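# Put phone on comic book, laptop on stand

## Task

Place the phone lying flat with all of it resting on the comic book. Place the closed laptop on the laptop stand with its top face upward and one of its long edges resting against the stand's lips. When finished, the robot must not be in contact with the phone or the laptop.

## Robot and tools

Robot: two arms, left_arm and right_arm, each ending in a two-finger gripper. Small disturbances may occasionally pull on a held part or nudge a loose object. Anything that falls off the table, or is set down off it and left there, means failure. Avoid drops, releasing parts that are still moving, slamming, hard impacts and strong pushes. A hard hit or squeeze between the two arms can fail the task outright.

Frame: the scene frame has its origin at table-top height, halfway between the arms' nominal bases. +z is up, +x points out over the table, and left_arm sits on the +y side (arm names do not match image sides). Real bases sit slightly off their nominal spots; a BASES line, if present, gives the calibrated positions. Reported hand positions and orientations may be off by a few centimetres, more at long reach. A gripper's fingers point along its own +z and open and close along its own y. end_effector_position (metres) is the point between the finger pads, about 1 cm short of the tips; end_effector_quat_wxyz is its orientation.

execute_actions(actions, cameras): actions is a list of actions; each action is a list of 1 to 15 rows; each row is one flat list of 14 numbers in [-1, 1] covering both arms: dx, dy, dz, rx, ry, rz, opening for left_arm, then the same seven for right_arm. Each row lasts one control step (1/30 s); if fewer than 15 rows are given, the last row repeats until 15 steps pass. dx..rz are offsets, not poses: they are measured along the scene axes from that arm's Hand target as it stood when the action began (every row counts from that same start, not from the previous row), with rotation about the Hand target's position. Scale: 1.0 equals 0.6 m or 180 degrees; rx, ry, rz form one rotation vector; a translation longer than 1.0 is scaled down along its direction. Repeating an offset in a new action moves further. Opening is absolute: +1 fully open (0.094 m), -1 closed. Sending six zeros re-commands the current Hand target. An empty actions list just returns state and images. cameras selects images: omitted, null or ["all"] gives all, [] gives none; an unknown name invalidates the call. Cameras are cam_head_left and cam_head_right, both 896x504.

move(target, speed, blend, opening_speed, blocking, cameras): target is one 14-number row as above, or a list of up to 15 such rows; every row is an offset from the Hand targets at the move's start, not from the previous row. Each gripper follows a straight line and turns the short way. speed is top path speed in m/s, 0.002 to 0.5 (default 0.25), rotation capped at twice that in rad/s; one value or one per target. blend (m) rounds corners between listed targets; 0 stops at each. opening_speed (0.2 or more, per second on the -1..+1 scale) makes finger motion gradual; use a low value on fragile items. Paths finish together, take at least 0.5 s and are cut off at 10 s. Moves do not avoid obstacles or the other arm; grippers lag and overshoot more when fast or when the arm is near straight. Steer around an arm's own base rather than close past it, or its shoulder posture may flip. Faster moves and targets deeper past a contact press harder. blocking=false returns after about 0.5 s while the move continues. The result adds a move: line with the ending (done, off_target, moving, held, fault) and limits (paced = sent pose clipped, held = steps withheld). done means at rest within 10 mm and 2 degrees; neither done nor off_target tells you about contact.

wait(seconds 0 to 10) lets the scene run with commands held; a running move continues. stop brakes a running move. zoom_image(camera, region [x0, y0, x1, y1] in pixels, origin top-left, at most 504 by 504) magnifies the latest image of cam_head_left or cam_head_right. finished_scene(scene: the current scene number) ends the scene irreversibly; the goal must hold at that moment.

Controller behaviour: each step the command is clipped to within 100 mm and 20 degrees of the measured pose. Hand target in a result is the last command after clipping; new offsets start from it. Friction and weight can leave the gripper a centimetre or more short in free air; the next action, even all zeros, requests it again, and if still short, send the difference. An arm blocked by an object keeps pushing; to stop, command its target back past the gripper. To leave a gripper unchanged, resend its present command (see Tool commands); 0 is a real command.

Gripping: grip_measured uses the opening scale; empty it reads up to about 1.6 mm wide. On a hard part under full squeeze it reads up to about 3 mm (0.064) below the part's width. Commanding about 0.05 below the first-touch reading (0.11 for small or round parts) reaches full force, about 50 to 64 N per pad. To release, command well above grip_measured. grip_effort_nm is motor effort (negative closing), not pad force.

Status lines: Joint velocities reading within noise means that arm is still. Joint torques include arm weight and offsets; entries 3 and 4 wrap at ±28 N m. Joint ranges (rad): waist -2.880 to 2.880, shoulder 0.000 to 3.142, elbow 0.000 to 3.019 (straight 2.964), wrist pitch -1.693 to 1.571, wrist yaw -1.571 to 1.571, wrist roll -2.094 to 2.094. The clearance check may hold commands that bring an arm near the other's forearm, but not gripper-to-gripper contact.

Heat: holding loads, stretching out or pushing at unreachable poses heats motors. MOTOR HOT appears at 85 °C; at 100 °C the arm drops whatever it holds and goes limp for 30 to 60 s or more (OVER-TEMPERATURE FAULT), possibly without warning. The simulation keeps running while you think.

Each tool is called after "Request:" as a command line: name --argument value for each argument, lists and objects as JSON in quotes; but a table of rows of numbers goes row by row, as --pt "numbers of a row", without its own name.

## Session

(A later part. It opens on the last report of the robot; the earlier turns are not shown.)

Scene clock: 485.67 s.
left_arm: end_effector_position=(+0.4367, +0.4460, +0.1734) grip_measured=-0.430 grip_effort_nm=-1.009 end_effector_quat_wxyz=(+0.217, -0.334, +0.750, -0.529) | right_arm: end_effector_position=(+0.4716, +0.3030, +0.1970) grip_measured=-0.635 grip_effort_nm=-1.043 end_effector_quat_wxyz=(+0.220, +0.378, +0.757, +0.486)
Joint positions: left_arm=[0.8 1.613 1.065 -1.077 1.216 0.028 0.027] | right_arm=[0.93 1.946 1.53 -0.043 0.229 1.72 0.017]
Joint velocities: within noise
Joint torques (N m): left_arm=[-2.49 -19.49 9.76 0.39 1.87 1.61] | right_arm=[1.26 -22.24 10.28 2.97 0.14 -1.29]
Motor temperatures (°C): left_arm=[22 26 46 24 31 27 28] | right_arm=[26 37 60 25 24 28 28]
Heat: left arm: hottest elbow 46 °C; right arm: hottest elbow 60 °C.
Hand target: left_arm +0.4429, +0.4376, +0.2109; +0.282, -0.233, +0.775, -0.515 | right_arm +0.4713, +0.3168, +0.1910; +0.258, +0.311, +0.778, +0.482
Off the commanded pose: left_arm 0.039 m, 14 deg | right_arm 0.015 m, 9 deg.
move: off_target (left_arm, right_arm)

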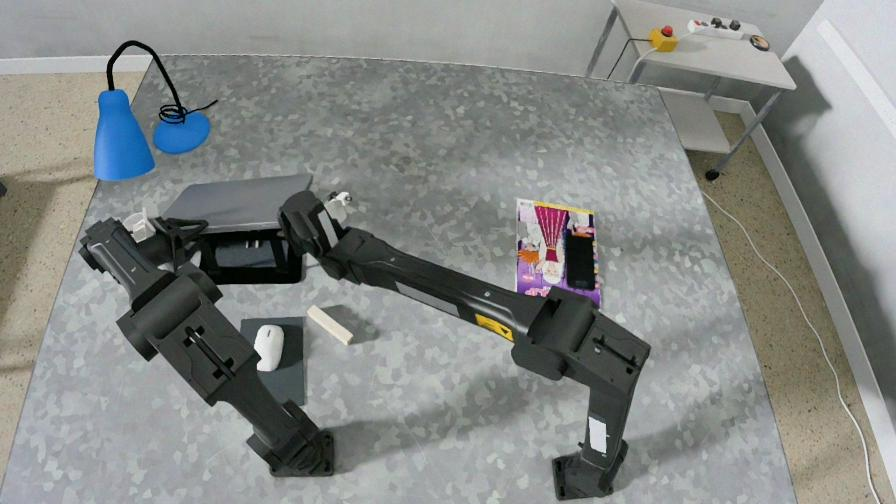

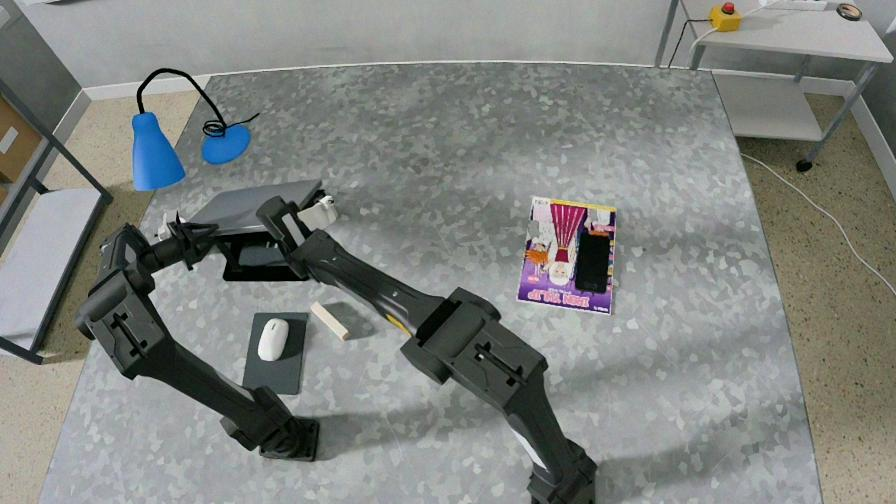

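Request:
move --pt "0.0 -0.015 -0.04 0 -0.0 0 -1 0.0 -0.02 -0.05 0 0 0 -1" --speed 0.05

Request:
zoom_image --camera "cam_head_left" --region '[100, 120, 420, 330]'

Request:
zoom_image --camera "cam_head_right" --region '[120, 120, 440, 330]'

Scene clock: 489.57 s.
left_arm: end_effector_position=(+0.4358, +0.4437, +0.1642) grip_measured=-0.433 grip_effort_nm=-1.009 end_effector_quat_wxyz=(+0.237, -0.317, +0.752, -0.527) | right_arm: end_effector_position=(+0.4684, +0.2997, +0.1831) grip_measured=-0.635 grip_effort_nm=-1.033 end_effector_quat_wxyz=(+0.221, +0.375, +0.748, +0.501)
Joint positions: left_arm=[0.8 1.613 1.029 -1.005 1.231 0.043 0.027] | right_arm=[0.93 1.95 1.475 0.053 0.224 1.72 0.017]
Joint velocities: within noise
Joint torques (N m): left_arm=[-4.37 -17.61 8.31 0.8 1.52 1.31] | right_arm=[0.44 -21.3 9.17 2.52 -0.14 -1.33]
Motor temperatures (°C): left_arm=[22 26 46 24 32 27 28] | right_arm=[26 38 60 25 24 28 28]
Heat: left arm: hottest elbow 46 °C; right arm: hottest elbow 60 °C.
Hand target: left_arm +0.4430, +0.4287, +0.1870; +0.282, -0.233, +0.775, -0.515 | right_arm +0.4713, +0.3048, +0.1610; +0.258, +0.311, +0.778, +0.482
Off the commanded pose: left_arm 0.028 m, 11 deg | right_arm 0.023 m, 9 deg.
move: off_target (left_arm, right_arm)

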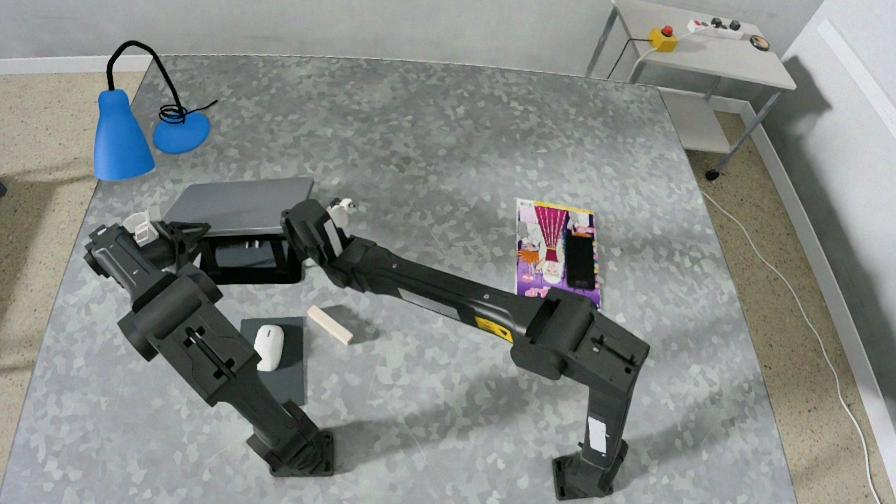

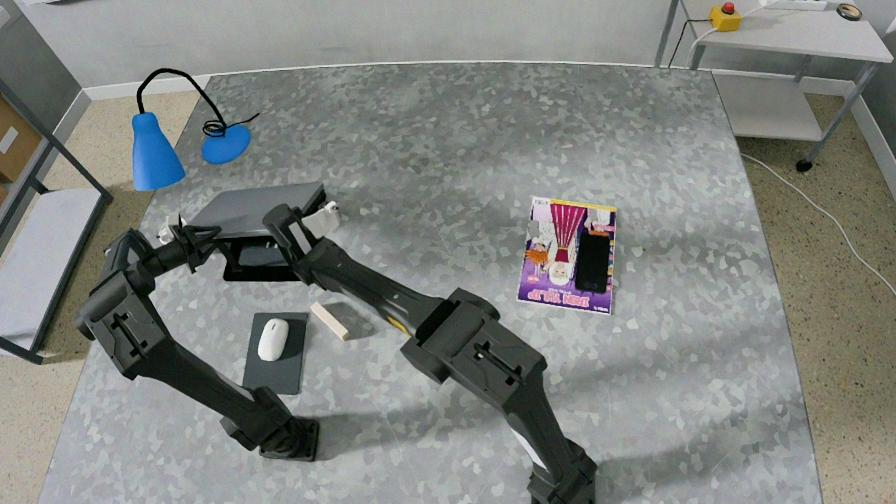

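Scaled by 1.575.

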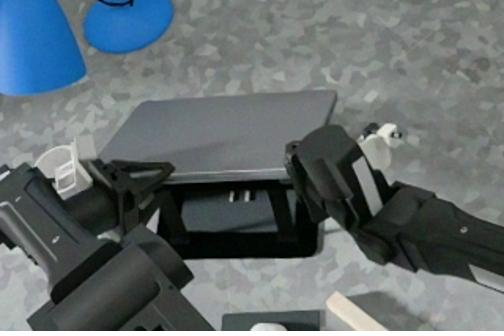

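Scaled by 1.575.

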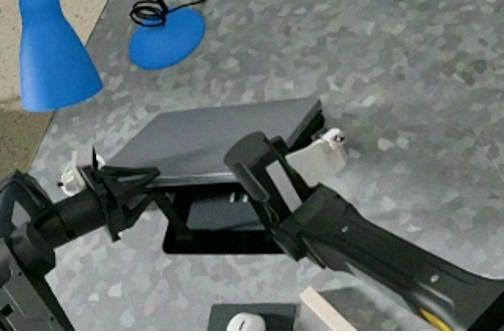

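Request:
execute_actions --actions '[[[0,0,-0.03,0,0,0,-1,0,0,-0.03,0,0,0,-1]]]'

Request:
zoom_image --camera "cam_head_left" --region '[100, 120, 400, 320]'

Request:
zoom_image --camera "cam_head_right" --region '[50, 120, 400, 320]'

Scene clock: 504.40 s.
left_arm: end_effector_position=(+0.4372, +0.4443, +0.1629) grip_measured=-0.436 grip_effort_nm=-1.004 end_effector_quat_wxyz=(+0.252, -0.304, +0.754, -0.525) | right_arm: end_effector_position=(+0.4693, +0.3004, +0.1777) grip_measured=-0.635 grip_effort_nm=-1.043 end_effector_quat_wxyz=(+0.223, +0.374, +0.741, +0.511)
Joint positions: left_arm=[0.8 1.613 1.019 -0.967 1.243 0.055 0.026] | right_arm=[0.93 1.961 1.461 0.1 0.224 1.72 0.017]
Joint velocities: within noise
Joint torques (N m): left_arm=[-3.9 -15.62 7.46 0.9 1.08 1.22] | right_arm=[0.5 -20.54 8.66 2.37 -0.22 -1.33]
Motor temperatures (°C): left_arm=[22 27 44 24 32 27 29] | right_arm=[26 40 56 25 24 28 29]
Heat: left arm: hottest elbow 44 °C; right arm: hottest elbow 56 °C.
Hand target: left_arm +0.4429, +0.4286, +0.1689; +0.282, -0.233, +0.775, -0.516 | right_arm +0.4711, +0.3049, +0.1428; +0.258, +0.311, +0.778, +0.482
Off the commanded pose: left_arm 0.018 m, 9 deg | right_arm 0.035 m, 10 deg.

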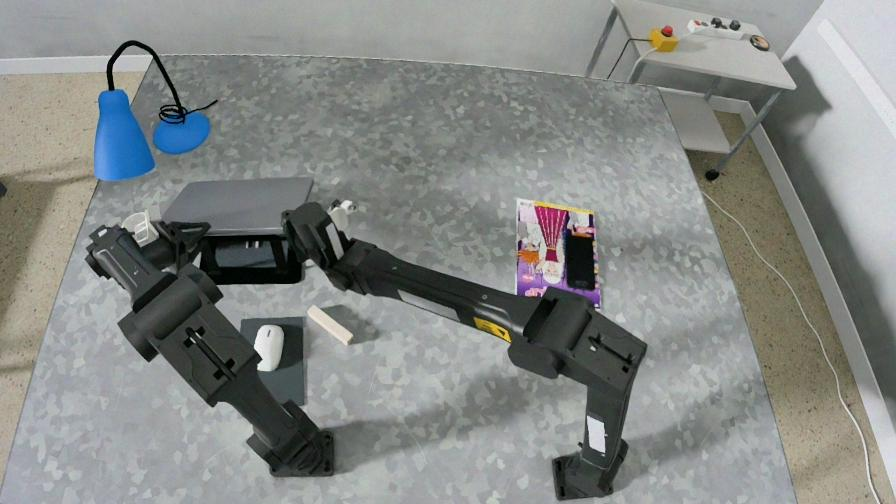

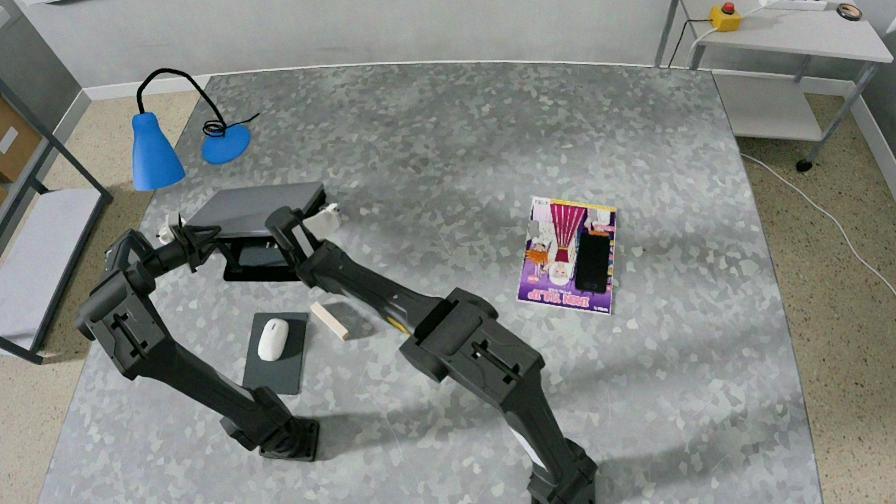

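Scaled by 1.680.

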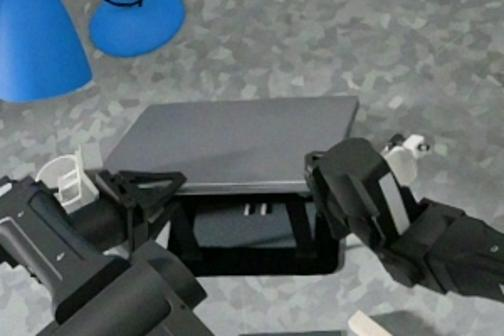

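Scaled by 1.440.

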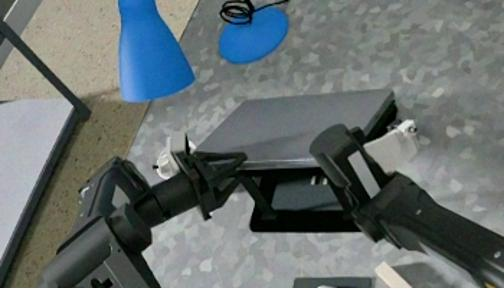

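Request:
move --target '[-0.008,0.02,-0.005,0,0,0,0.2,0,0,0.05,0,0,0,-1]' --opening_speed 0.8 --speed 0.05 --cameras '[]'

Request:
move --target '[-0.15,0.08,0.08,0,0,0,0.2,0,0,0,0,0,0,-1]' --speed 0.1

Request:
zoom_image --camera "cam_head_left" --region '[100, 120, 400, 320]'

Scene clock: 511.17 s.
left_arm: end_effector_position=(+0.4340, +0.4383, +0.1743) grip_measured=+0.197 grip_effort_nm=0.198 end_effector_quat_wxyz=(+0.283, -0.251, +0.758, -0.531) | right_arm: end_effector_position=(+0.4706, +0.2979, +0.1743) grip_measured=-0.631 grip_effort_nm=-1.038 end_effector_quat_wxyz=(+0.214, +0.382, +0.742, +0.508)
Joint positions: left_arm=[0.801 1.615 1.031 -1.059 1.291 0.243 0.056] | right_arm=[0.924 1.961 1.461 0.086 0.213 1.741 0.017]
Joint velocities: within noise
Joint torques (N m): left_arm=[-1.55 -12.81 9.89 0.17 -0.77 0.52] | right_arm=[0.91 -23.3 10.84 0.85 0.17 -1.51]
Motor temperatures (°C): left_arm=[22 27 43 24 31 27 29] | right_arm=[26 41 54 25 24 29 29]
Heat: left arm: hottest elbow 43 °C; right arm: hottest elbow 54 °C.
Hand target: left_arm +0.4381, +0.4406, +0.1659; +0.282, -0.233, +0.775, -0.516 | right_arm +0.4713, +0.3048, +0.1729; +0.258, +0.311, +0.778, +0.482
Off the commanded pose: left_arm 0.010 m, 3 deg | right_arm 0.007 m, 11 deg.
move: off_target (left_arm, right_arm)
No camera images: "cameras" was empty.

Scene clock: 513.13 s.
left_arm: end_effector_position=(+0.3429, +0.4713, +0.1992) grip_measured=+0.198 grip_effort_nm=0.125 end_effector_quat_wxyz=(+0.273, -0.256, +0.771, -0.515) | right_arm: end_effector_position=(+0.4715, +0.2951, +0.1665) grip_measured=-0.632 grip_effort_nm=-1.043 end_effector_quat_wxyz=(+0.215, +0.384, +0.748, +0.497)
Joint positions: left_arm=[1.025 1.612 1.086 -1.667 1.164 0.829 0.056] | right_arm=[0.922 1.966 1.461 0.069 0.217 1.736 0.017]
Joint velocities: within noise
Joint torques (N m): left_arm=[-0.67 -13.51 12.96 -1.18 0.38 0.16] | right_arm=[1.08 -23.88 10.81 1.36 0.14 -1.48]
Motor temperatures (°C): left_arm=[22 27 43 24 31 27 29] | right_arm=[26 41 54 25 24 29 29]
Heat: left arm: hottest elbow 43 °C; right arm: hottest elbow 54 °C.
Hand target: left_arm +0.3481, +0.4887, +0.2140; +0.282, -0.233, +0.775, -0.516 | right_arm +0.4713, +0.3048, +0.1729; +0.258, +0.311, +0.778, +0.482
Off the commanded pose: left_arm 0.023 m, 3 deg | right_arm 0.012 m, 10 deg.
joint sent to its limit (left arm) — joint 4 (wrist pitch), lower limit. The joint targets still meet the commanded pose.
move: off_target (left_arm, right_arm)

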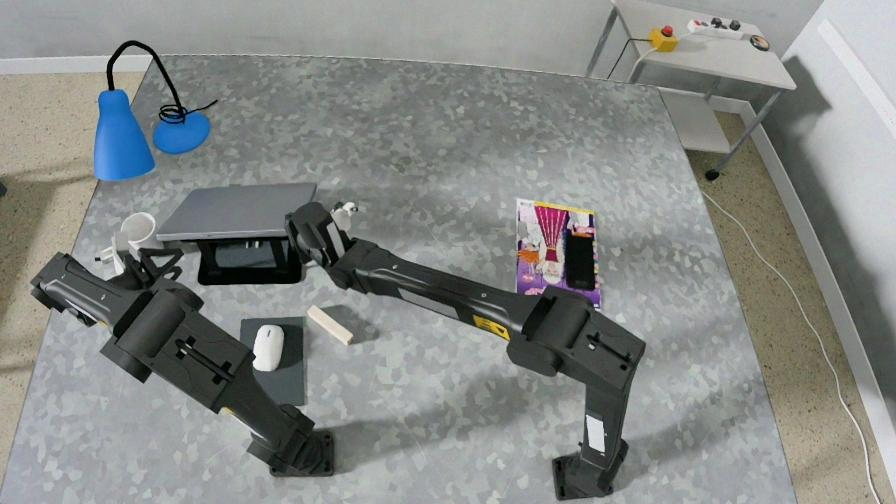

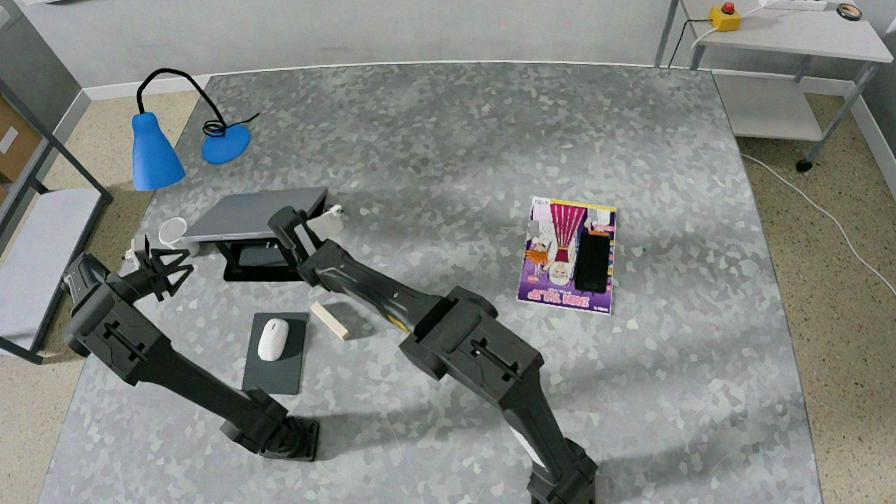

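Scaled by 1.680.

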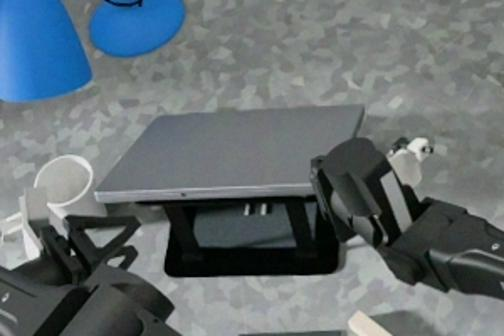

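Request:
move --target '[-0.1,0,0.1,0,0,0,-1,0,-0.012,0.0,0,0,0,0.0]' --opening_speed 0.8 --speed 0.05 --cameras '[]'

Request:
move --target '[0,0,0,0,0,0,-1,-0.17,-0.12,0.04,0,0,0,0]' --speed 0.1

Request:
zoom_image --camera "cam_head_left" --region '[100, 120, 400, 320]'

Request:
zoom_image --camera "cam_head_right" --region '[120, 150, 370, 310]'

Scene clock: 518.30 s.
left_arm: end_effector_position=(+0.2940, +0.4879, +0.2669) grip_measured=-0.987 grip_effort_nm=-0.701 end_effector_quat_wxyz=(+0.330, -0.294, +0.786, -0.432) | right_arm: end_effector_position=(+0.4773, +0.2896, +0.1662) grip_measured=-0.001 grip_effort_nm=0.032 end_effector_quat_wxyz=(+0.260, +0.322, +0.777, +0.474)
Joint positions: left_arm=[1.166 1.378 1.086 -1.669 1.114 0.724 0.001] | right_arm=[0.912 1.965 1.461 0.065 0.219 1.564 0.047]
Joint velocities: within noise
Joint torques (N m): left_arm=[-0.38 -13.04 9.35 -0.73 0.41 0.01] | right_arm=[1.26 -24.88 9.26 1.8 -0.23 -0.02]
Motor temperatures (°C): left_arm=[22 27 42 24 30 26 28] | right_arm=[26 41 53 25 24 29 29]
Heat: left arm: hottest elbow 42 °C; right arm: hottest elbow 53 °C.
Hand target: left_arm +0.2881, +0.4887, +0.2739; +0.282, -0.233, +0.775, -0.515 | right_arm +0.4712, +0.2976, +0.1728; +0.258, +0.311, +0.778, +0.482
Off the commanded pose: left_arm 0.009 m, 13 deg | right_arm 0.012 m, 2 deg.
joint sent to its limit (left arm) — joint 4 (wrist pitch), lower limit. The joint targets are off in orientation, not in position.
move: off_target (left_arm, right_arm)
No camera images: "cameras" was empty.

Scene clock: 520.30 s.
left_arm: end_effector_position=(+0.2940, +0.4879, +0.2669) grip_measured=-0.987 grip_effort_nm=-0.701 end_effector_quat_wxyz=(+0.330, -0.294, +0.786, -0.433) | right_arm: end_effector_position=(+0.3772, +0.2244, +0.1941) grip_measured=-0.001 grip_effort_nm=0.022 end_effector_quat_wxyz=(+0.261, +0.312, +0.781, +0.474)
Joint positions: left_arm=[1.166 1.378 1.086 -1.669 1.114 0.724 0.001] | right_arm=[0.985 1.676 1.116 0.115 0.275 1.576 0.047]
Joint velocities: within noise
Joint torques (N m): left_arm=[0.26 -12.98 9.18 -0.51 0.39 0.01] | right_arm=[1.38 -20.13 7.65 2.1 0.2 0.17]
Motor temperatures (°C): left_arm=[22 27 42 24 30 26 28] | right_arm=[26 41 53 25 24 28 28]
Heat: left arm: hottest elbow 42 °C; right arm: hottest elbow 53 °C.
Hand target: left_arm +0.2881, +0.4887, +0.2739; +0.282, -0.233, +0.775, -0.515 | right_arm +0.3693, +0.2256, +0.1968; +0.258, +0.311, +0.778, +0.482
Off the commanded pose: left_arm 0.009 m, 13 deg | right_arm 0.009 m, 1 deg.
joint sent to its limit (left arm) — joint 4 (wrist pitch), lower limit. The joint targets are off in orientation, not in position.
move: off_target (left_arm)

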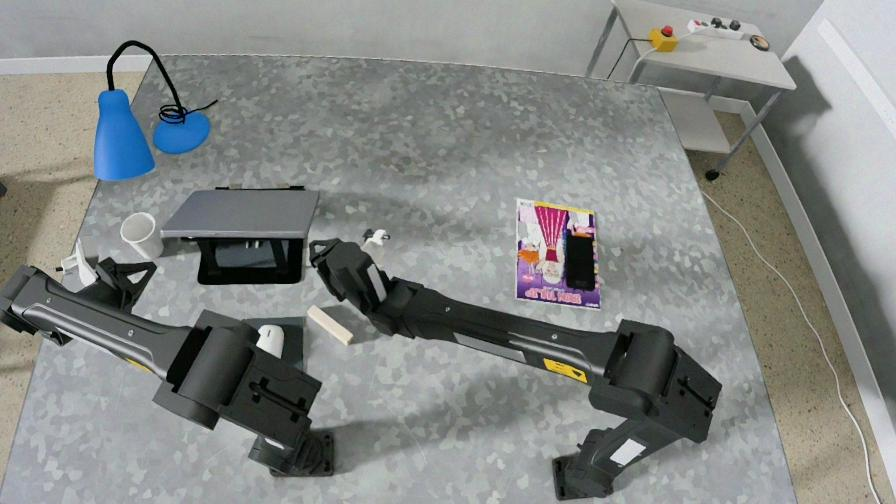

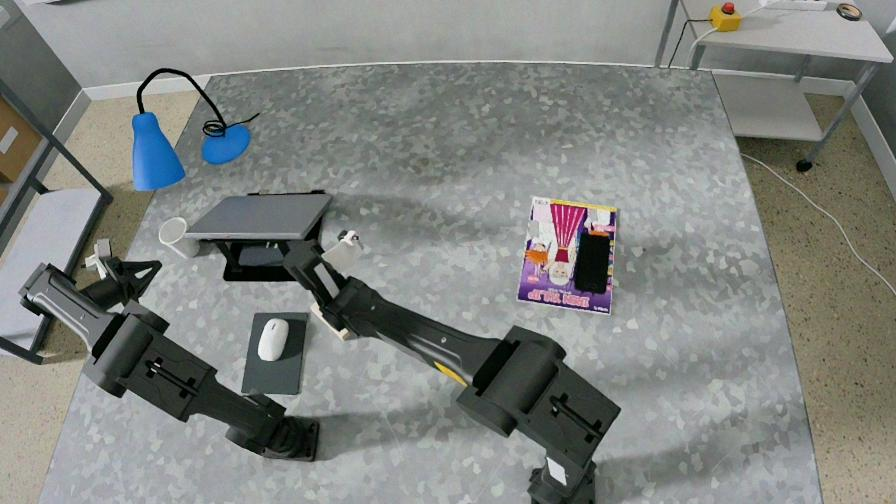

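Scaled by 1.680.

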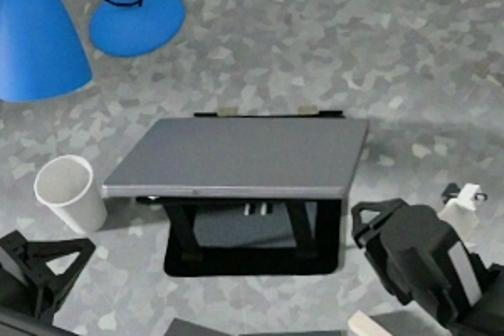

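Scaled by 2.016.

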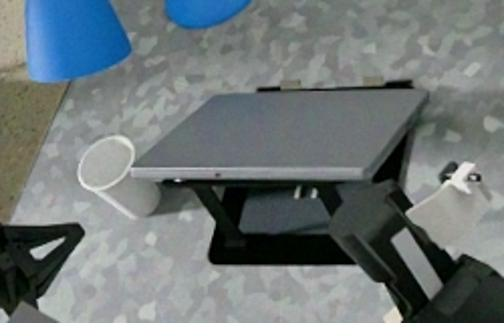

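Request:
move --pt "0 -0.1 0.03 0.383 -0.024 -0.012 -1 -0.1 -0.1 0.1 0 0 0 -1" --pt "0.04 -0.231 -0.17 0.383 -0.024 -0.012 -1 -0.1 -0.17 0.1 0 0 0 -1" --speed 0.15 --blend 0.03

Request:
zoom_image --camera "cam_head_left" --region '[100, 120, 400, 320]'

Scene clock: 531.07 s.
left_arm: end_effector_position=(+0.3101, +0.3535, +0.1711) grip_measured=-0.987 grip_effort_nm=-0.696 end_effector_quat_wxyz=(+0.375, -0.004, +0.927, -0.001) | right_arm: end_effector_position=(+0.3080, +0.1336, +0.2621) grip_measured=-0.992 grip_effort_nm=-0.442 end_effector_quat_wxyz=(+0.255, +0.309, +0.774, +0.490)
Joint positions: left_arm=[0.579 0.69 0.502 -0.711 0.407 0.454 0.001] | right_arm=[0.998 1.3 0.883 0.002 0.269 1.587 0]
Joint velocities: within noise
Joint torques (N m): left_arm=[-2.67 -3.14 10.25 2.07 0.03 -0.09] | right_arm=[-0.38 -13.92 8.13 1.13 0.05 0.02]
Motor temperatures (°C): left_arm=[22 27 41 24 29 26 28] | right_arm=[26 41 51 25 24 27 28]
Heat: left arm: hottest elbow 41 °C; right arm: hottest elbow 51 °C.
Hand target: left_arm +0.3121, +0.3501, +0.1720; +0.382, -0.001, +0.924, +0.001 | right_arm +0.3091, +0.1236, +0.2568; +0.258, +0.311, +0.778, +0.482
Off the commanded pose: left_arm 0.004 m, 1 deg | right_arm 0.011 m, 1 deg.
move: off_target (right_arm)

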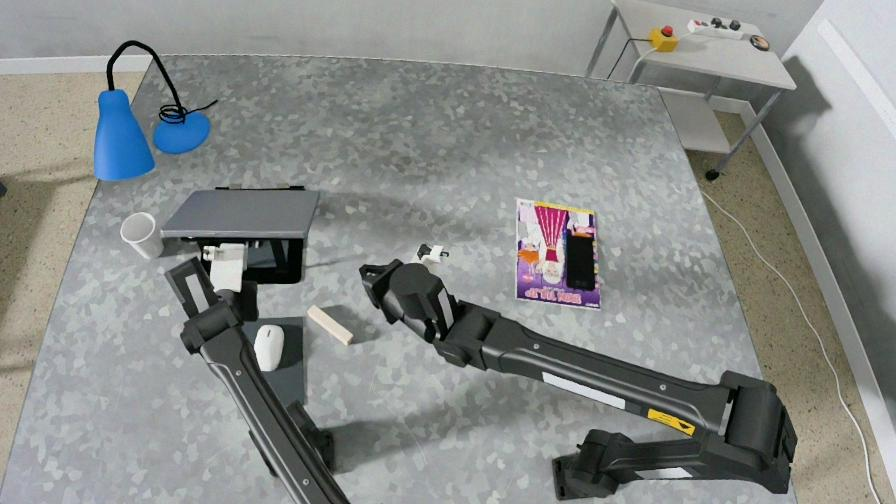

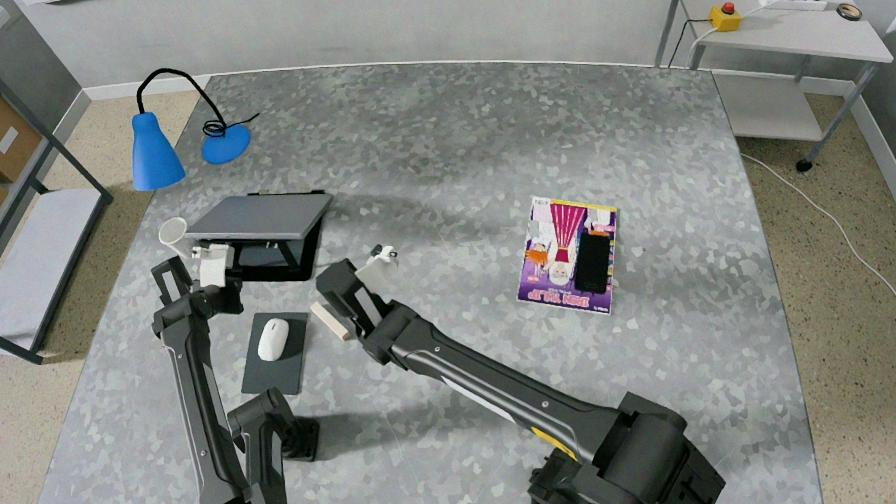

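Scaled by 1.680.

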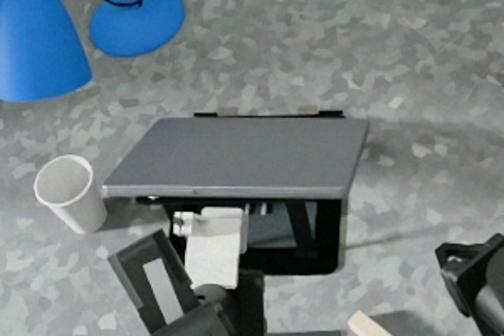

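Request:
move --target '[0.1,0,0,0,0,0,-1,0,0,0,0,0,0,-1]' --speed 0.05

Request:
zoom_image --camera "cam_head_left" --region '[100, 120, 400, 320]'

Request:
move --target '[0.05,0,0,0,0,0,-1,0,0,0,0,0,0,-1]' --speed 0.04

Request:
zoom_image --camera "cam_head_left" --region '[100, 120, 400, 320]'

Scene clock: 536.30 s.
left_arm: end_effector_position=(+0.3483, +0.3436, +0.1420) grip_measured=-0.987 grip_effort_nm=-0.696 end_effector_quat_wxyz=(+0.354, -0.008, +0.935, -0.011) | right_arm: end_effector_position=(+0.3080, +0.1336, +0.2621) grip_measured=-0.992 grip_effort_nm=-0.442 end_effector_quat_wxyz=(+0.255, +0.309, +0.774, +0.490)
Joint positions: left_arm=[0.442 0.854 0.502 -0.556 0.319 0.343 0.001] | right_arm=[0.998 1.3 0.883 0.002 0.269 1.587 0]
Joint velocities: within noise
Joint torques (N m): left_arm=[-2.2 -3.6 16.35 1.89 0.06 -0.14] | right_arm=[-0.32 -13.92 8.16 1.1 0.05 0.02]
Motor temperatures (°C): left_arm=[22 26 41 24 29 25 28] | right_arm=[26 40 50 25 24 27 28]
Heat: left arm: hottest elbow 41 °C; right arm: hottest elbow 50 °C.
Hand target: left_arm +0.3721, +0.3501, +0.1721; +0.383, -0.001, +0.924, +0.001 | right_arm +0.3092, +0.1236, +0.2568; +0.258, +0.310, +0.778, +0.482
Off the commanded pose: left_arm 0.039 m, 4 deg | right_arm 0.011 m, 1 deg.
move: off_target (left_arm, right_arm)

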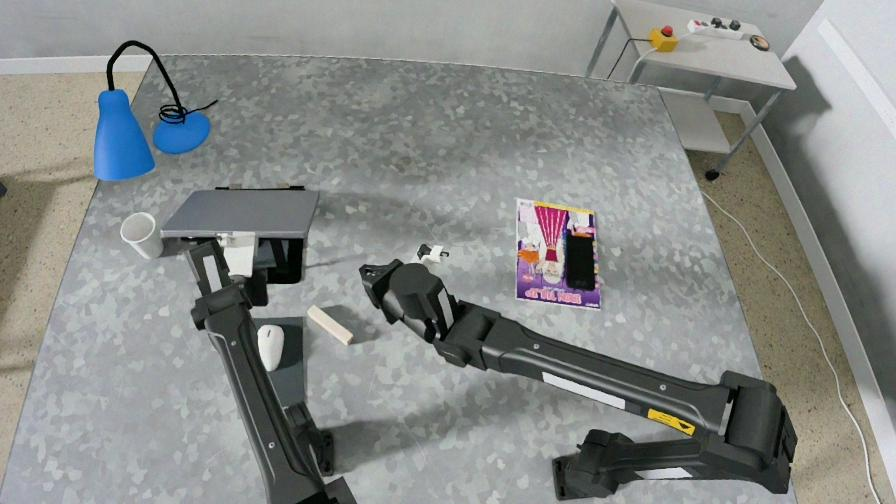

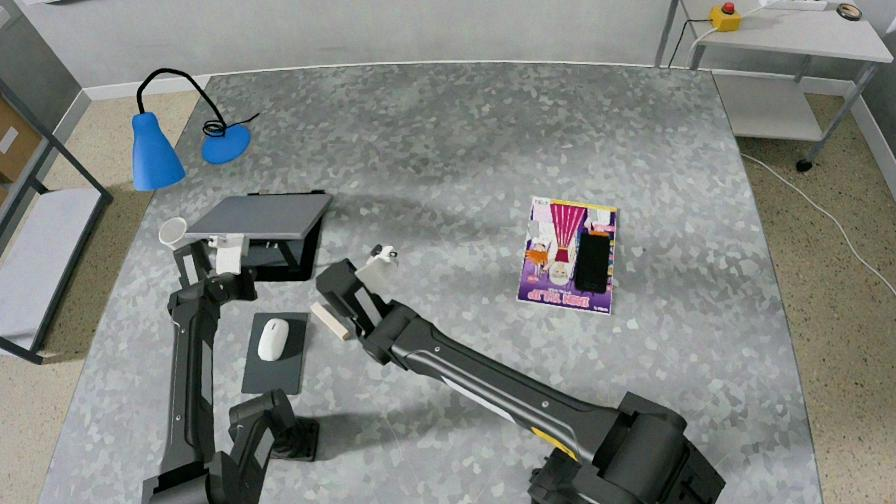

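Scaled by 1.680.

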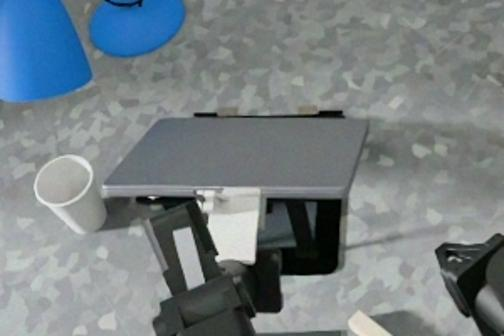

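Scene clock: 537.63 s.
left_arm: end_effector_position=(+0.3724, +0.3427, +0.1371) grip_measured=-0.987 grip_effort_nm=-0.696 end_effector_quat_wxyz=(+0.349, -0.008, +0.937, -0.011) | right_arm: end_effector_position=(+0.3080, +0.1336, +0.2621) grip_measured=-0.992 grip_effort_nm=-0.447 end_effector_quat_wxyz=(+0.255, +0.309, +0.774, +0.490)
Joint positions: left_arm=[0.394 0.946 0.537 -0.499 0.286 0.306 0.001] | right_arm=[0.998 1.3 0.883 0.002 0.269 1.587 0]
Joint velocities: within noise
Joint torques (N m): left_arm=[-2.32 -4.42 17.24 1.95 -0.01 -0.07] | right_arm=[-0.32 -13.92 8.16 1.13 0.05 0.02]
Motor temperatures (°C): left_arm=[22 26 41 24 29 25 28] | right_arm=[26 40 50 25 24 27 28]
Heat: left arm: hottest elbow 41 °C; right arm: hottest elbow 50 °C.
Hand target: left_arm +0.4022, +0.3501, +0.1721; +0.383, -0.001, +0.924, +0.001 | right_arm +0.3092, +0.1236, +0.2568; +0.258, +0.310, +0.778, +0.482
Off the commanded pose: left_arm 0.046 m, 4 deg | right_arm 0.011 m, 1 deg.
move: off_target (left_arm, right_arm)

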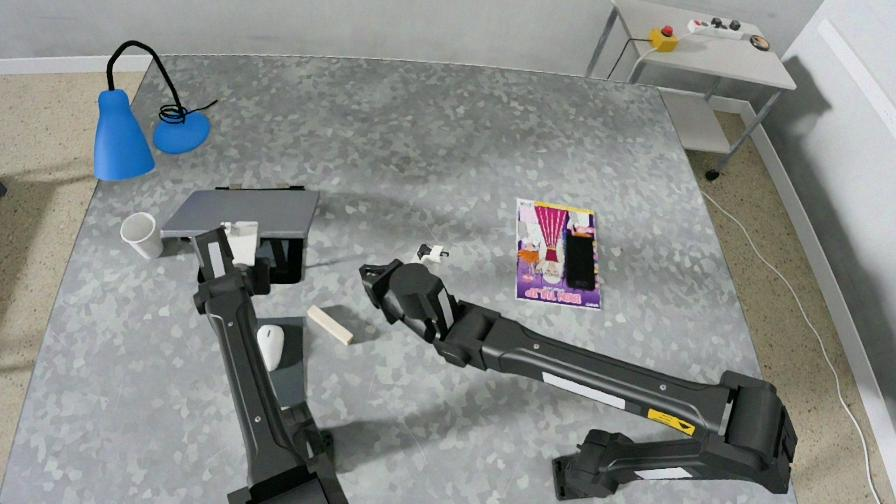

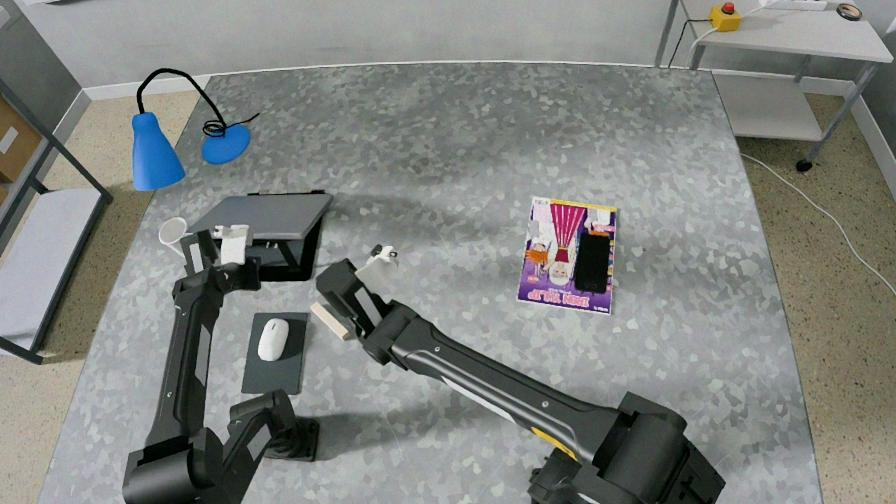

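Scaled by 1.680.

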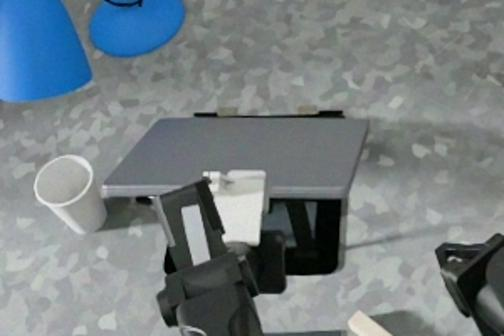

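Request:
move --target '[-0.02,0.01,0.05,0,0,0,-1,0,0,0,0,0,0,-1]' --speed 0.08 --cameras '[]'

Request:
move --target '[0.08,0,0,0,0,0,-1,0,0,0,0,0,0,-1]' --speed 0.04

Request:
zoom_image --camera "cam_head_left" --region '[100, 120, 400, 320]'

Scene clock: 541.23 s.
left_arm: end_effector_position=(+0.3727, +0.3427, +0.1622) grip_measured=-0.987 grip_effort_nm=-0.696 end_effector_quat_wxyz=(+0.351, -0.005, +0.936, -0.016) | right_arm: end_effector_position=(+0.3080, +0.1336, +0.2621) grip_measured=-0.992 grip_effort_nm=-0.442 end_effector_quat_wxyz=(+0.255, +0.309, +0.774, +0.490)
Joint positions: left_arm=[0.401 0.914 0.59 -0.586 0.303 0.314 0.001] | right_arm=[0.998 1.3 0.883 0.002 0.269 1.587 0]
Joint velocities: within noise
Joint torques (N m): left_arm=[-0.62 -6.83 17.28 1.09 0.3 0.08] | right_arm=[-0.32 -14.04 8.14 1.16 0.06 0.02]
Motor temperatures (°C): left_arm=[22 26 42 24 29 25 28] | right_arm=[26 40 49 25 24 27 28]
Heat: left arm: hottest elbow 42 °C; right arm: hottest elbow 49 °C.
Hand target: left_arm +0.3902, +0.3562, +0.2021; +0.383, -0.001, +0.924, +0.001 | right_arm +0.3092, +0.1236, +0.2568; +0.258, +0.311, +0.778, +0.482
Off the commanded pose: left_arm 0.046 m, 4 deg | right_arm 0.011 m, 1 deg.
move: off_target (left_arm, right_arm)
No camera images: "cameras" was empty.

Scene clock: 542.93 s.
left_arm: end_effector_position=(+0.4086, +0.3501, +0.1660) grip_measured=-0.987 grip_effort_nm=-0.696 end_effector_quat_wxyz=(+0.348, -0.008, +0.937, -0.011) | right_arm: end_effector_position=(+0.3080, +0.1336, +0.2621) grip_measured=-0.992 grip_effort_nm=-0.442 end_effector_quat_wxyz=(+0.255, +0.309, +0.774, +0.490)
Joint positions: left_arm=[0.365 1.029 0.666 -0.541 0.267 0.283 0.001] | right_arm=[0.998 1.3 0.883 0.002 0.269 1.587 0]
Joint velocities: within noise
Joint torques (N m): left_arm=[-1.9 -5.71 17.43 2.03 0 -0.04] | right_arm=[-0.26 -13.98 8.14 1.13 0.06 0.02]
Motor temperatures (°C): left_arm=[22 26 42 24 29 25 28] | right_arm=[26 40 49 25 24 27 28]
Heat: left arm: hottest elbow 42 °C; right arm: hottest elbow 49 °C.
Hand target: left_arm +0.4381, +0.3560, +0.2020; +0.382, -0.001, +0.924, +0.001 | right_arm +0.3092, +0.1236, +0.2568; +0.258, +0.311, +0.778, +0.482
Off the commanded pose: left_arm 0.047 m, 5 deg | right_arm 0.011 m, 1 deg.
move: off_target (left_arm, right_arm)

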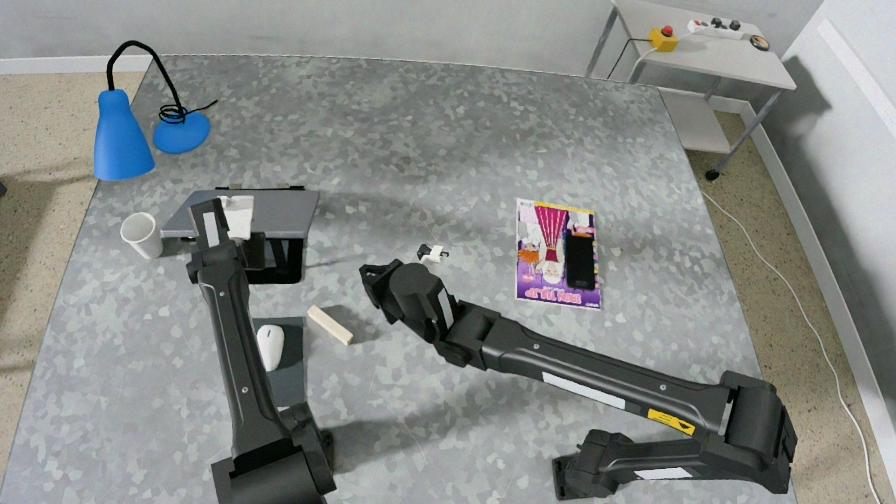

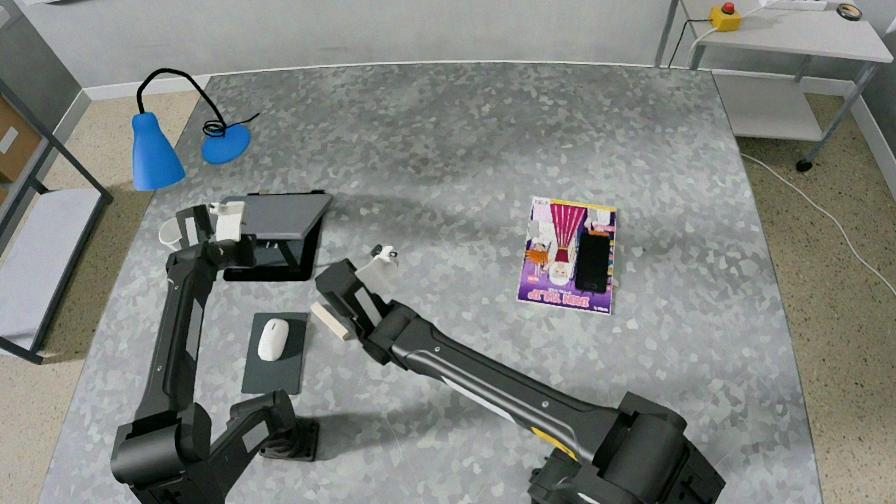

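Scaled by 1.680.

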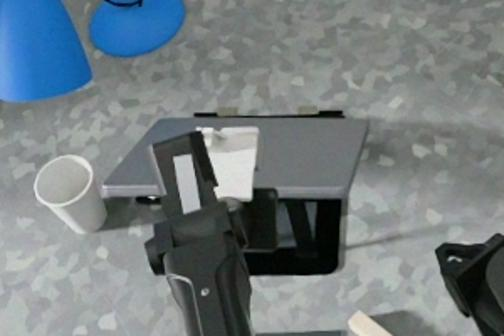

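Request:
move --target '[0.035,0,0,0,0,0,-1,0,0,0,0,0,0,-1]' --speed 0.03 --cameras '[]'

Request:
move --target '[0.03,0,0,0,0,0,-1,0,0,0,0,0,0,-1]' --speed 0.03

Request:
zoom_image --camera "cam_head_left" --region '[100, 120, 400, 320]'

Request:
zoom_image --camera "cam_head_right" --region '[120, 150, 370, 310]'

Scene clock: 547.47 s.
left_arm: end_effector_position=(+0.4290, +0.3509, +0.1665) grip_measured=-0.987 grip_effort_nm=-0.696 end_effector_quat_wxyz=(+0.348, -0.008, +0.938, -0.010) | right_arm: end_effector_position=(+0.3080, +0.1336, +0.2621) grip_measured=-0.992 grip_effort_nm=-0.442 end_effector_quat_wxyz=(+0.255, +0.309, +0.774, +0.490)
Joint positions: left_arm=[0.341 1.089 0.706 -0.516 0.25 0.265 0.001] | right_arm=[0.998 1.3 0.883 0.002 0.269 1.587 0]
Joint velocities: within noise
Joint torques (N m): left_arm=[-2.67 -6.59 17.44 1.96 -0.01 -0.11] | right_arm=[-0.26 -13.92 8.14 1.11 0.06 0.02]
Motor temperatures (°C): left_arm=[22 26 43 24 28 25 28] | right_arm=[26 40 48 25 24 26 28]
Heat: left arm: hottest elbow 43 °C; right arm: hottest elbow 48 °C.
Hand target: left_arm +0.4591, +0.3560, +0.2019; +0.382, -0.001, +0.924, +0.001 | right_arm +0.3092, +0.1236, +0.2568; +0.258, +0.311, +0.778, +0.482
Off the commanded pose: left_arm 0.047 m, 5 deg | right_arm 0.011 m, 1 deg.
move: off_target (left_arm, right_arm)
No camera images: "cameras" was empty.

Scene clock: 548.60 s.
left_arm: end_effector_position=(+0.4445, +0.3515, +0.1674) grip_measured=-0.987 grip_effort_nm=-0.696 end_effector_quat_wxyz=(+0.347, -0.008, +0.938, -0.009) | right_arm: end_effector_position=(+0.3080, +0.1336, +0.2621) grip_measured=-0.992 grip_effort_nm=-0.442 end_effector_quat_wxyz=(+0.255, +0.309, +0.774, +0.490)
Joint positions: left_arm=[0.324 1.132 0.739 -0.503 0.238 0.251 0.001] | right_arm=[0.998 1.3 0.883 0.002 0.269 1.587 0]
Joint velocities: within noise
Joint torques (N m): left_arm=[-2.32 -6.59 17.58 2.06 0.02 -0.08] | right_arm=[-0.32 -13.98 8.16 1.11 0.06 0.02]
Motor temperatures (°C): left_arm=[22 26 43 24 28 25 28] | right_arm=[26 39 48 25 24 26 27]
Heat: left arm: hottest elbow 43 °C; right arm: hottest elbow 48 °C.
Hand target: left_arm +0.4772, +0.3560, +0.2021; +0.383, -0.001, +0.924, +0.001 | right_arm +0.3092, +0.1236, +0.2568; +0.258, +0.311, +0.778, +0.482
Off the commanded pose: left_arm 0.048 m, 5 deg | right_arm 0.011 m, 1 deg.
move: off_target (left_arm, right_arm)

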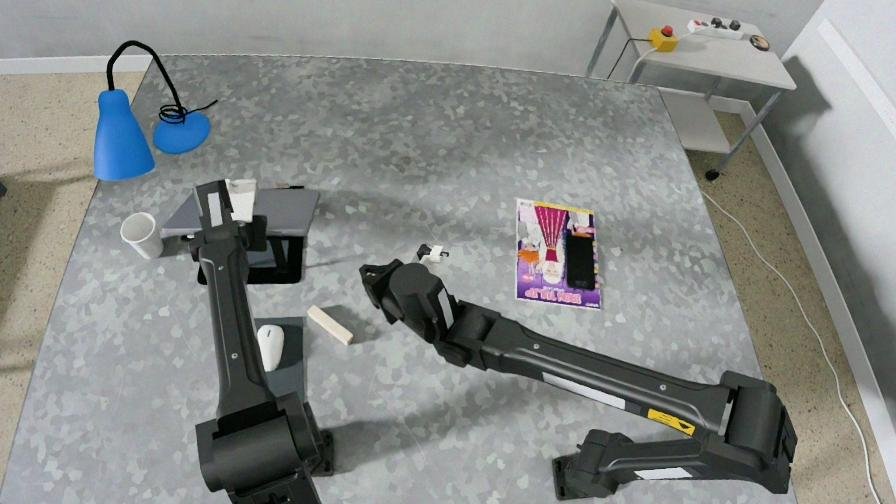

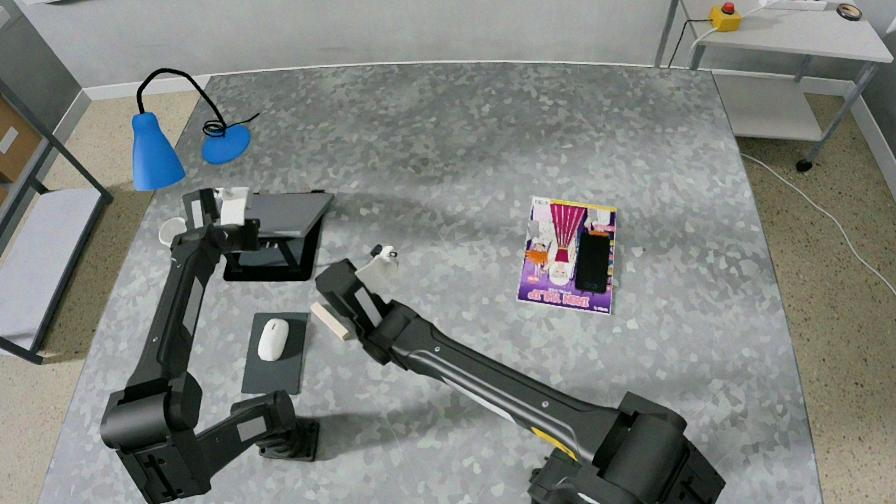

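Scaled by 1.680.

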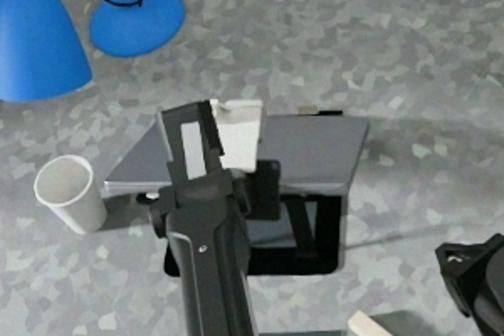

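Scaled by 2.016.

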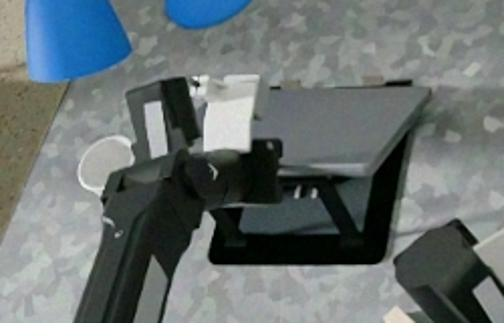

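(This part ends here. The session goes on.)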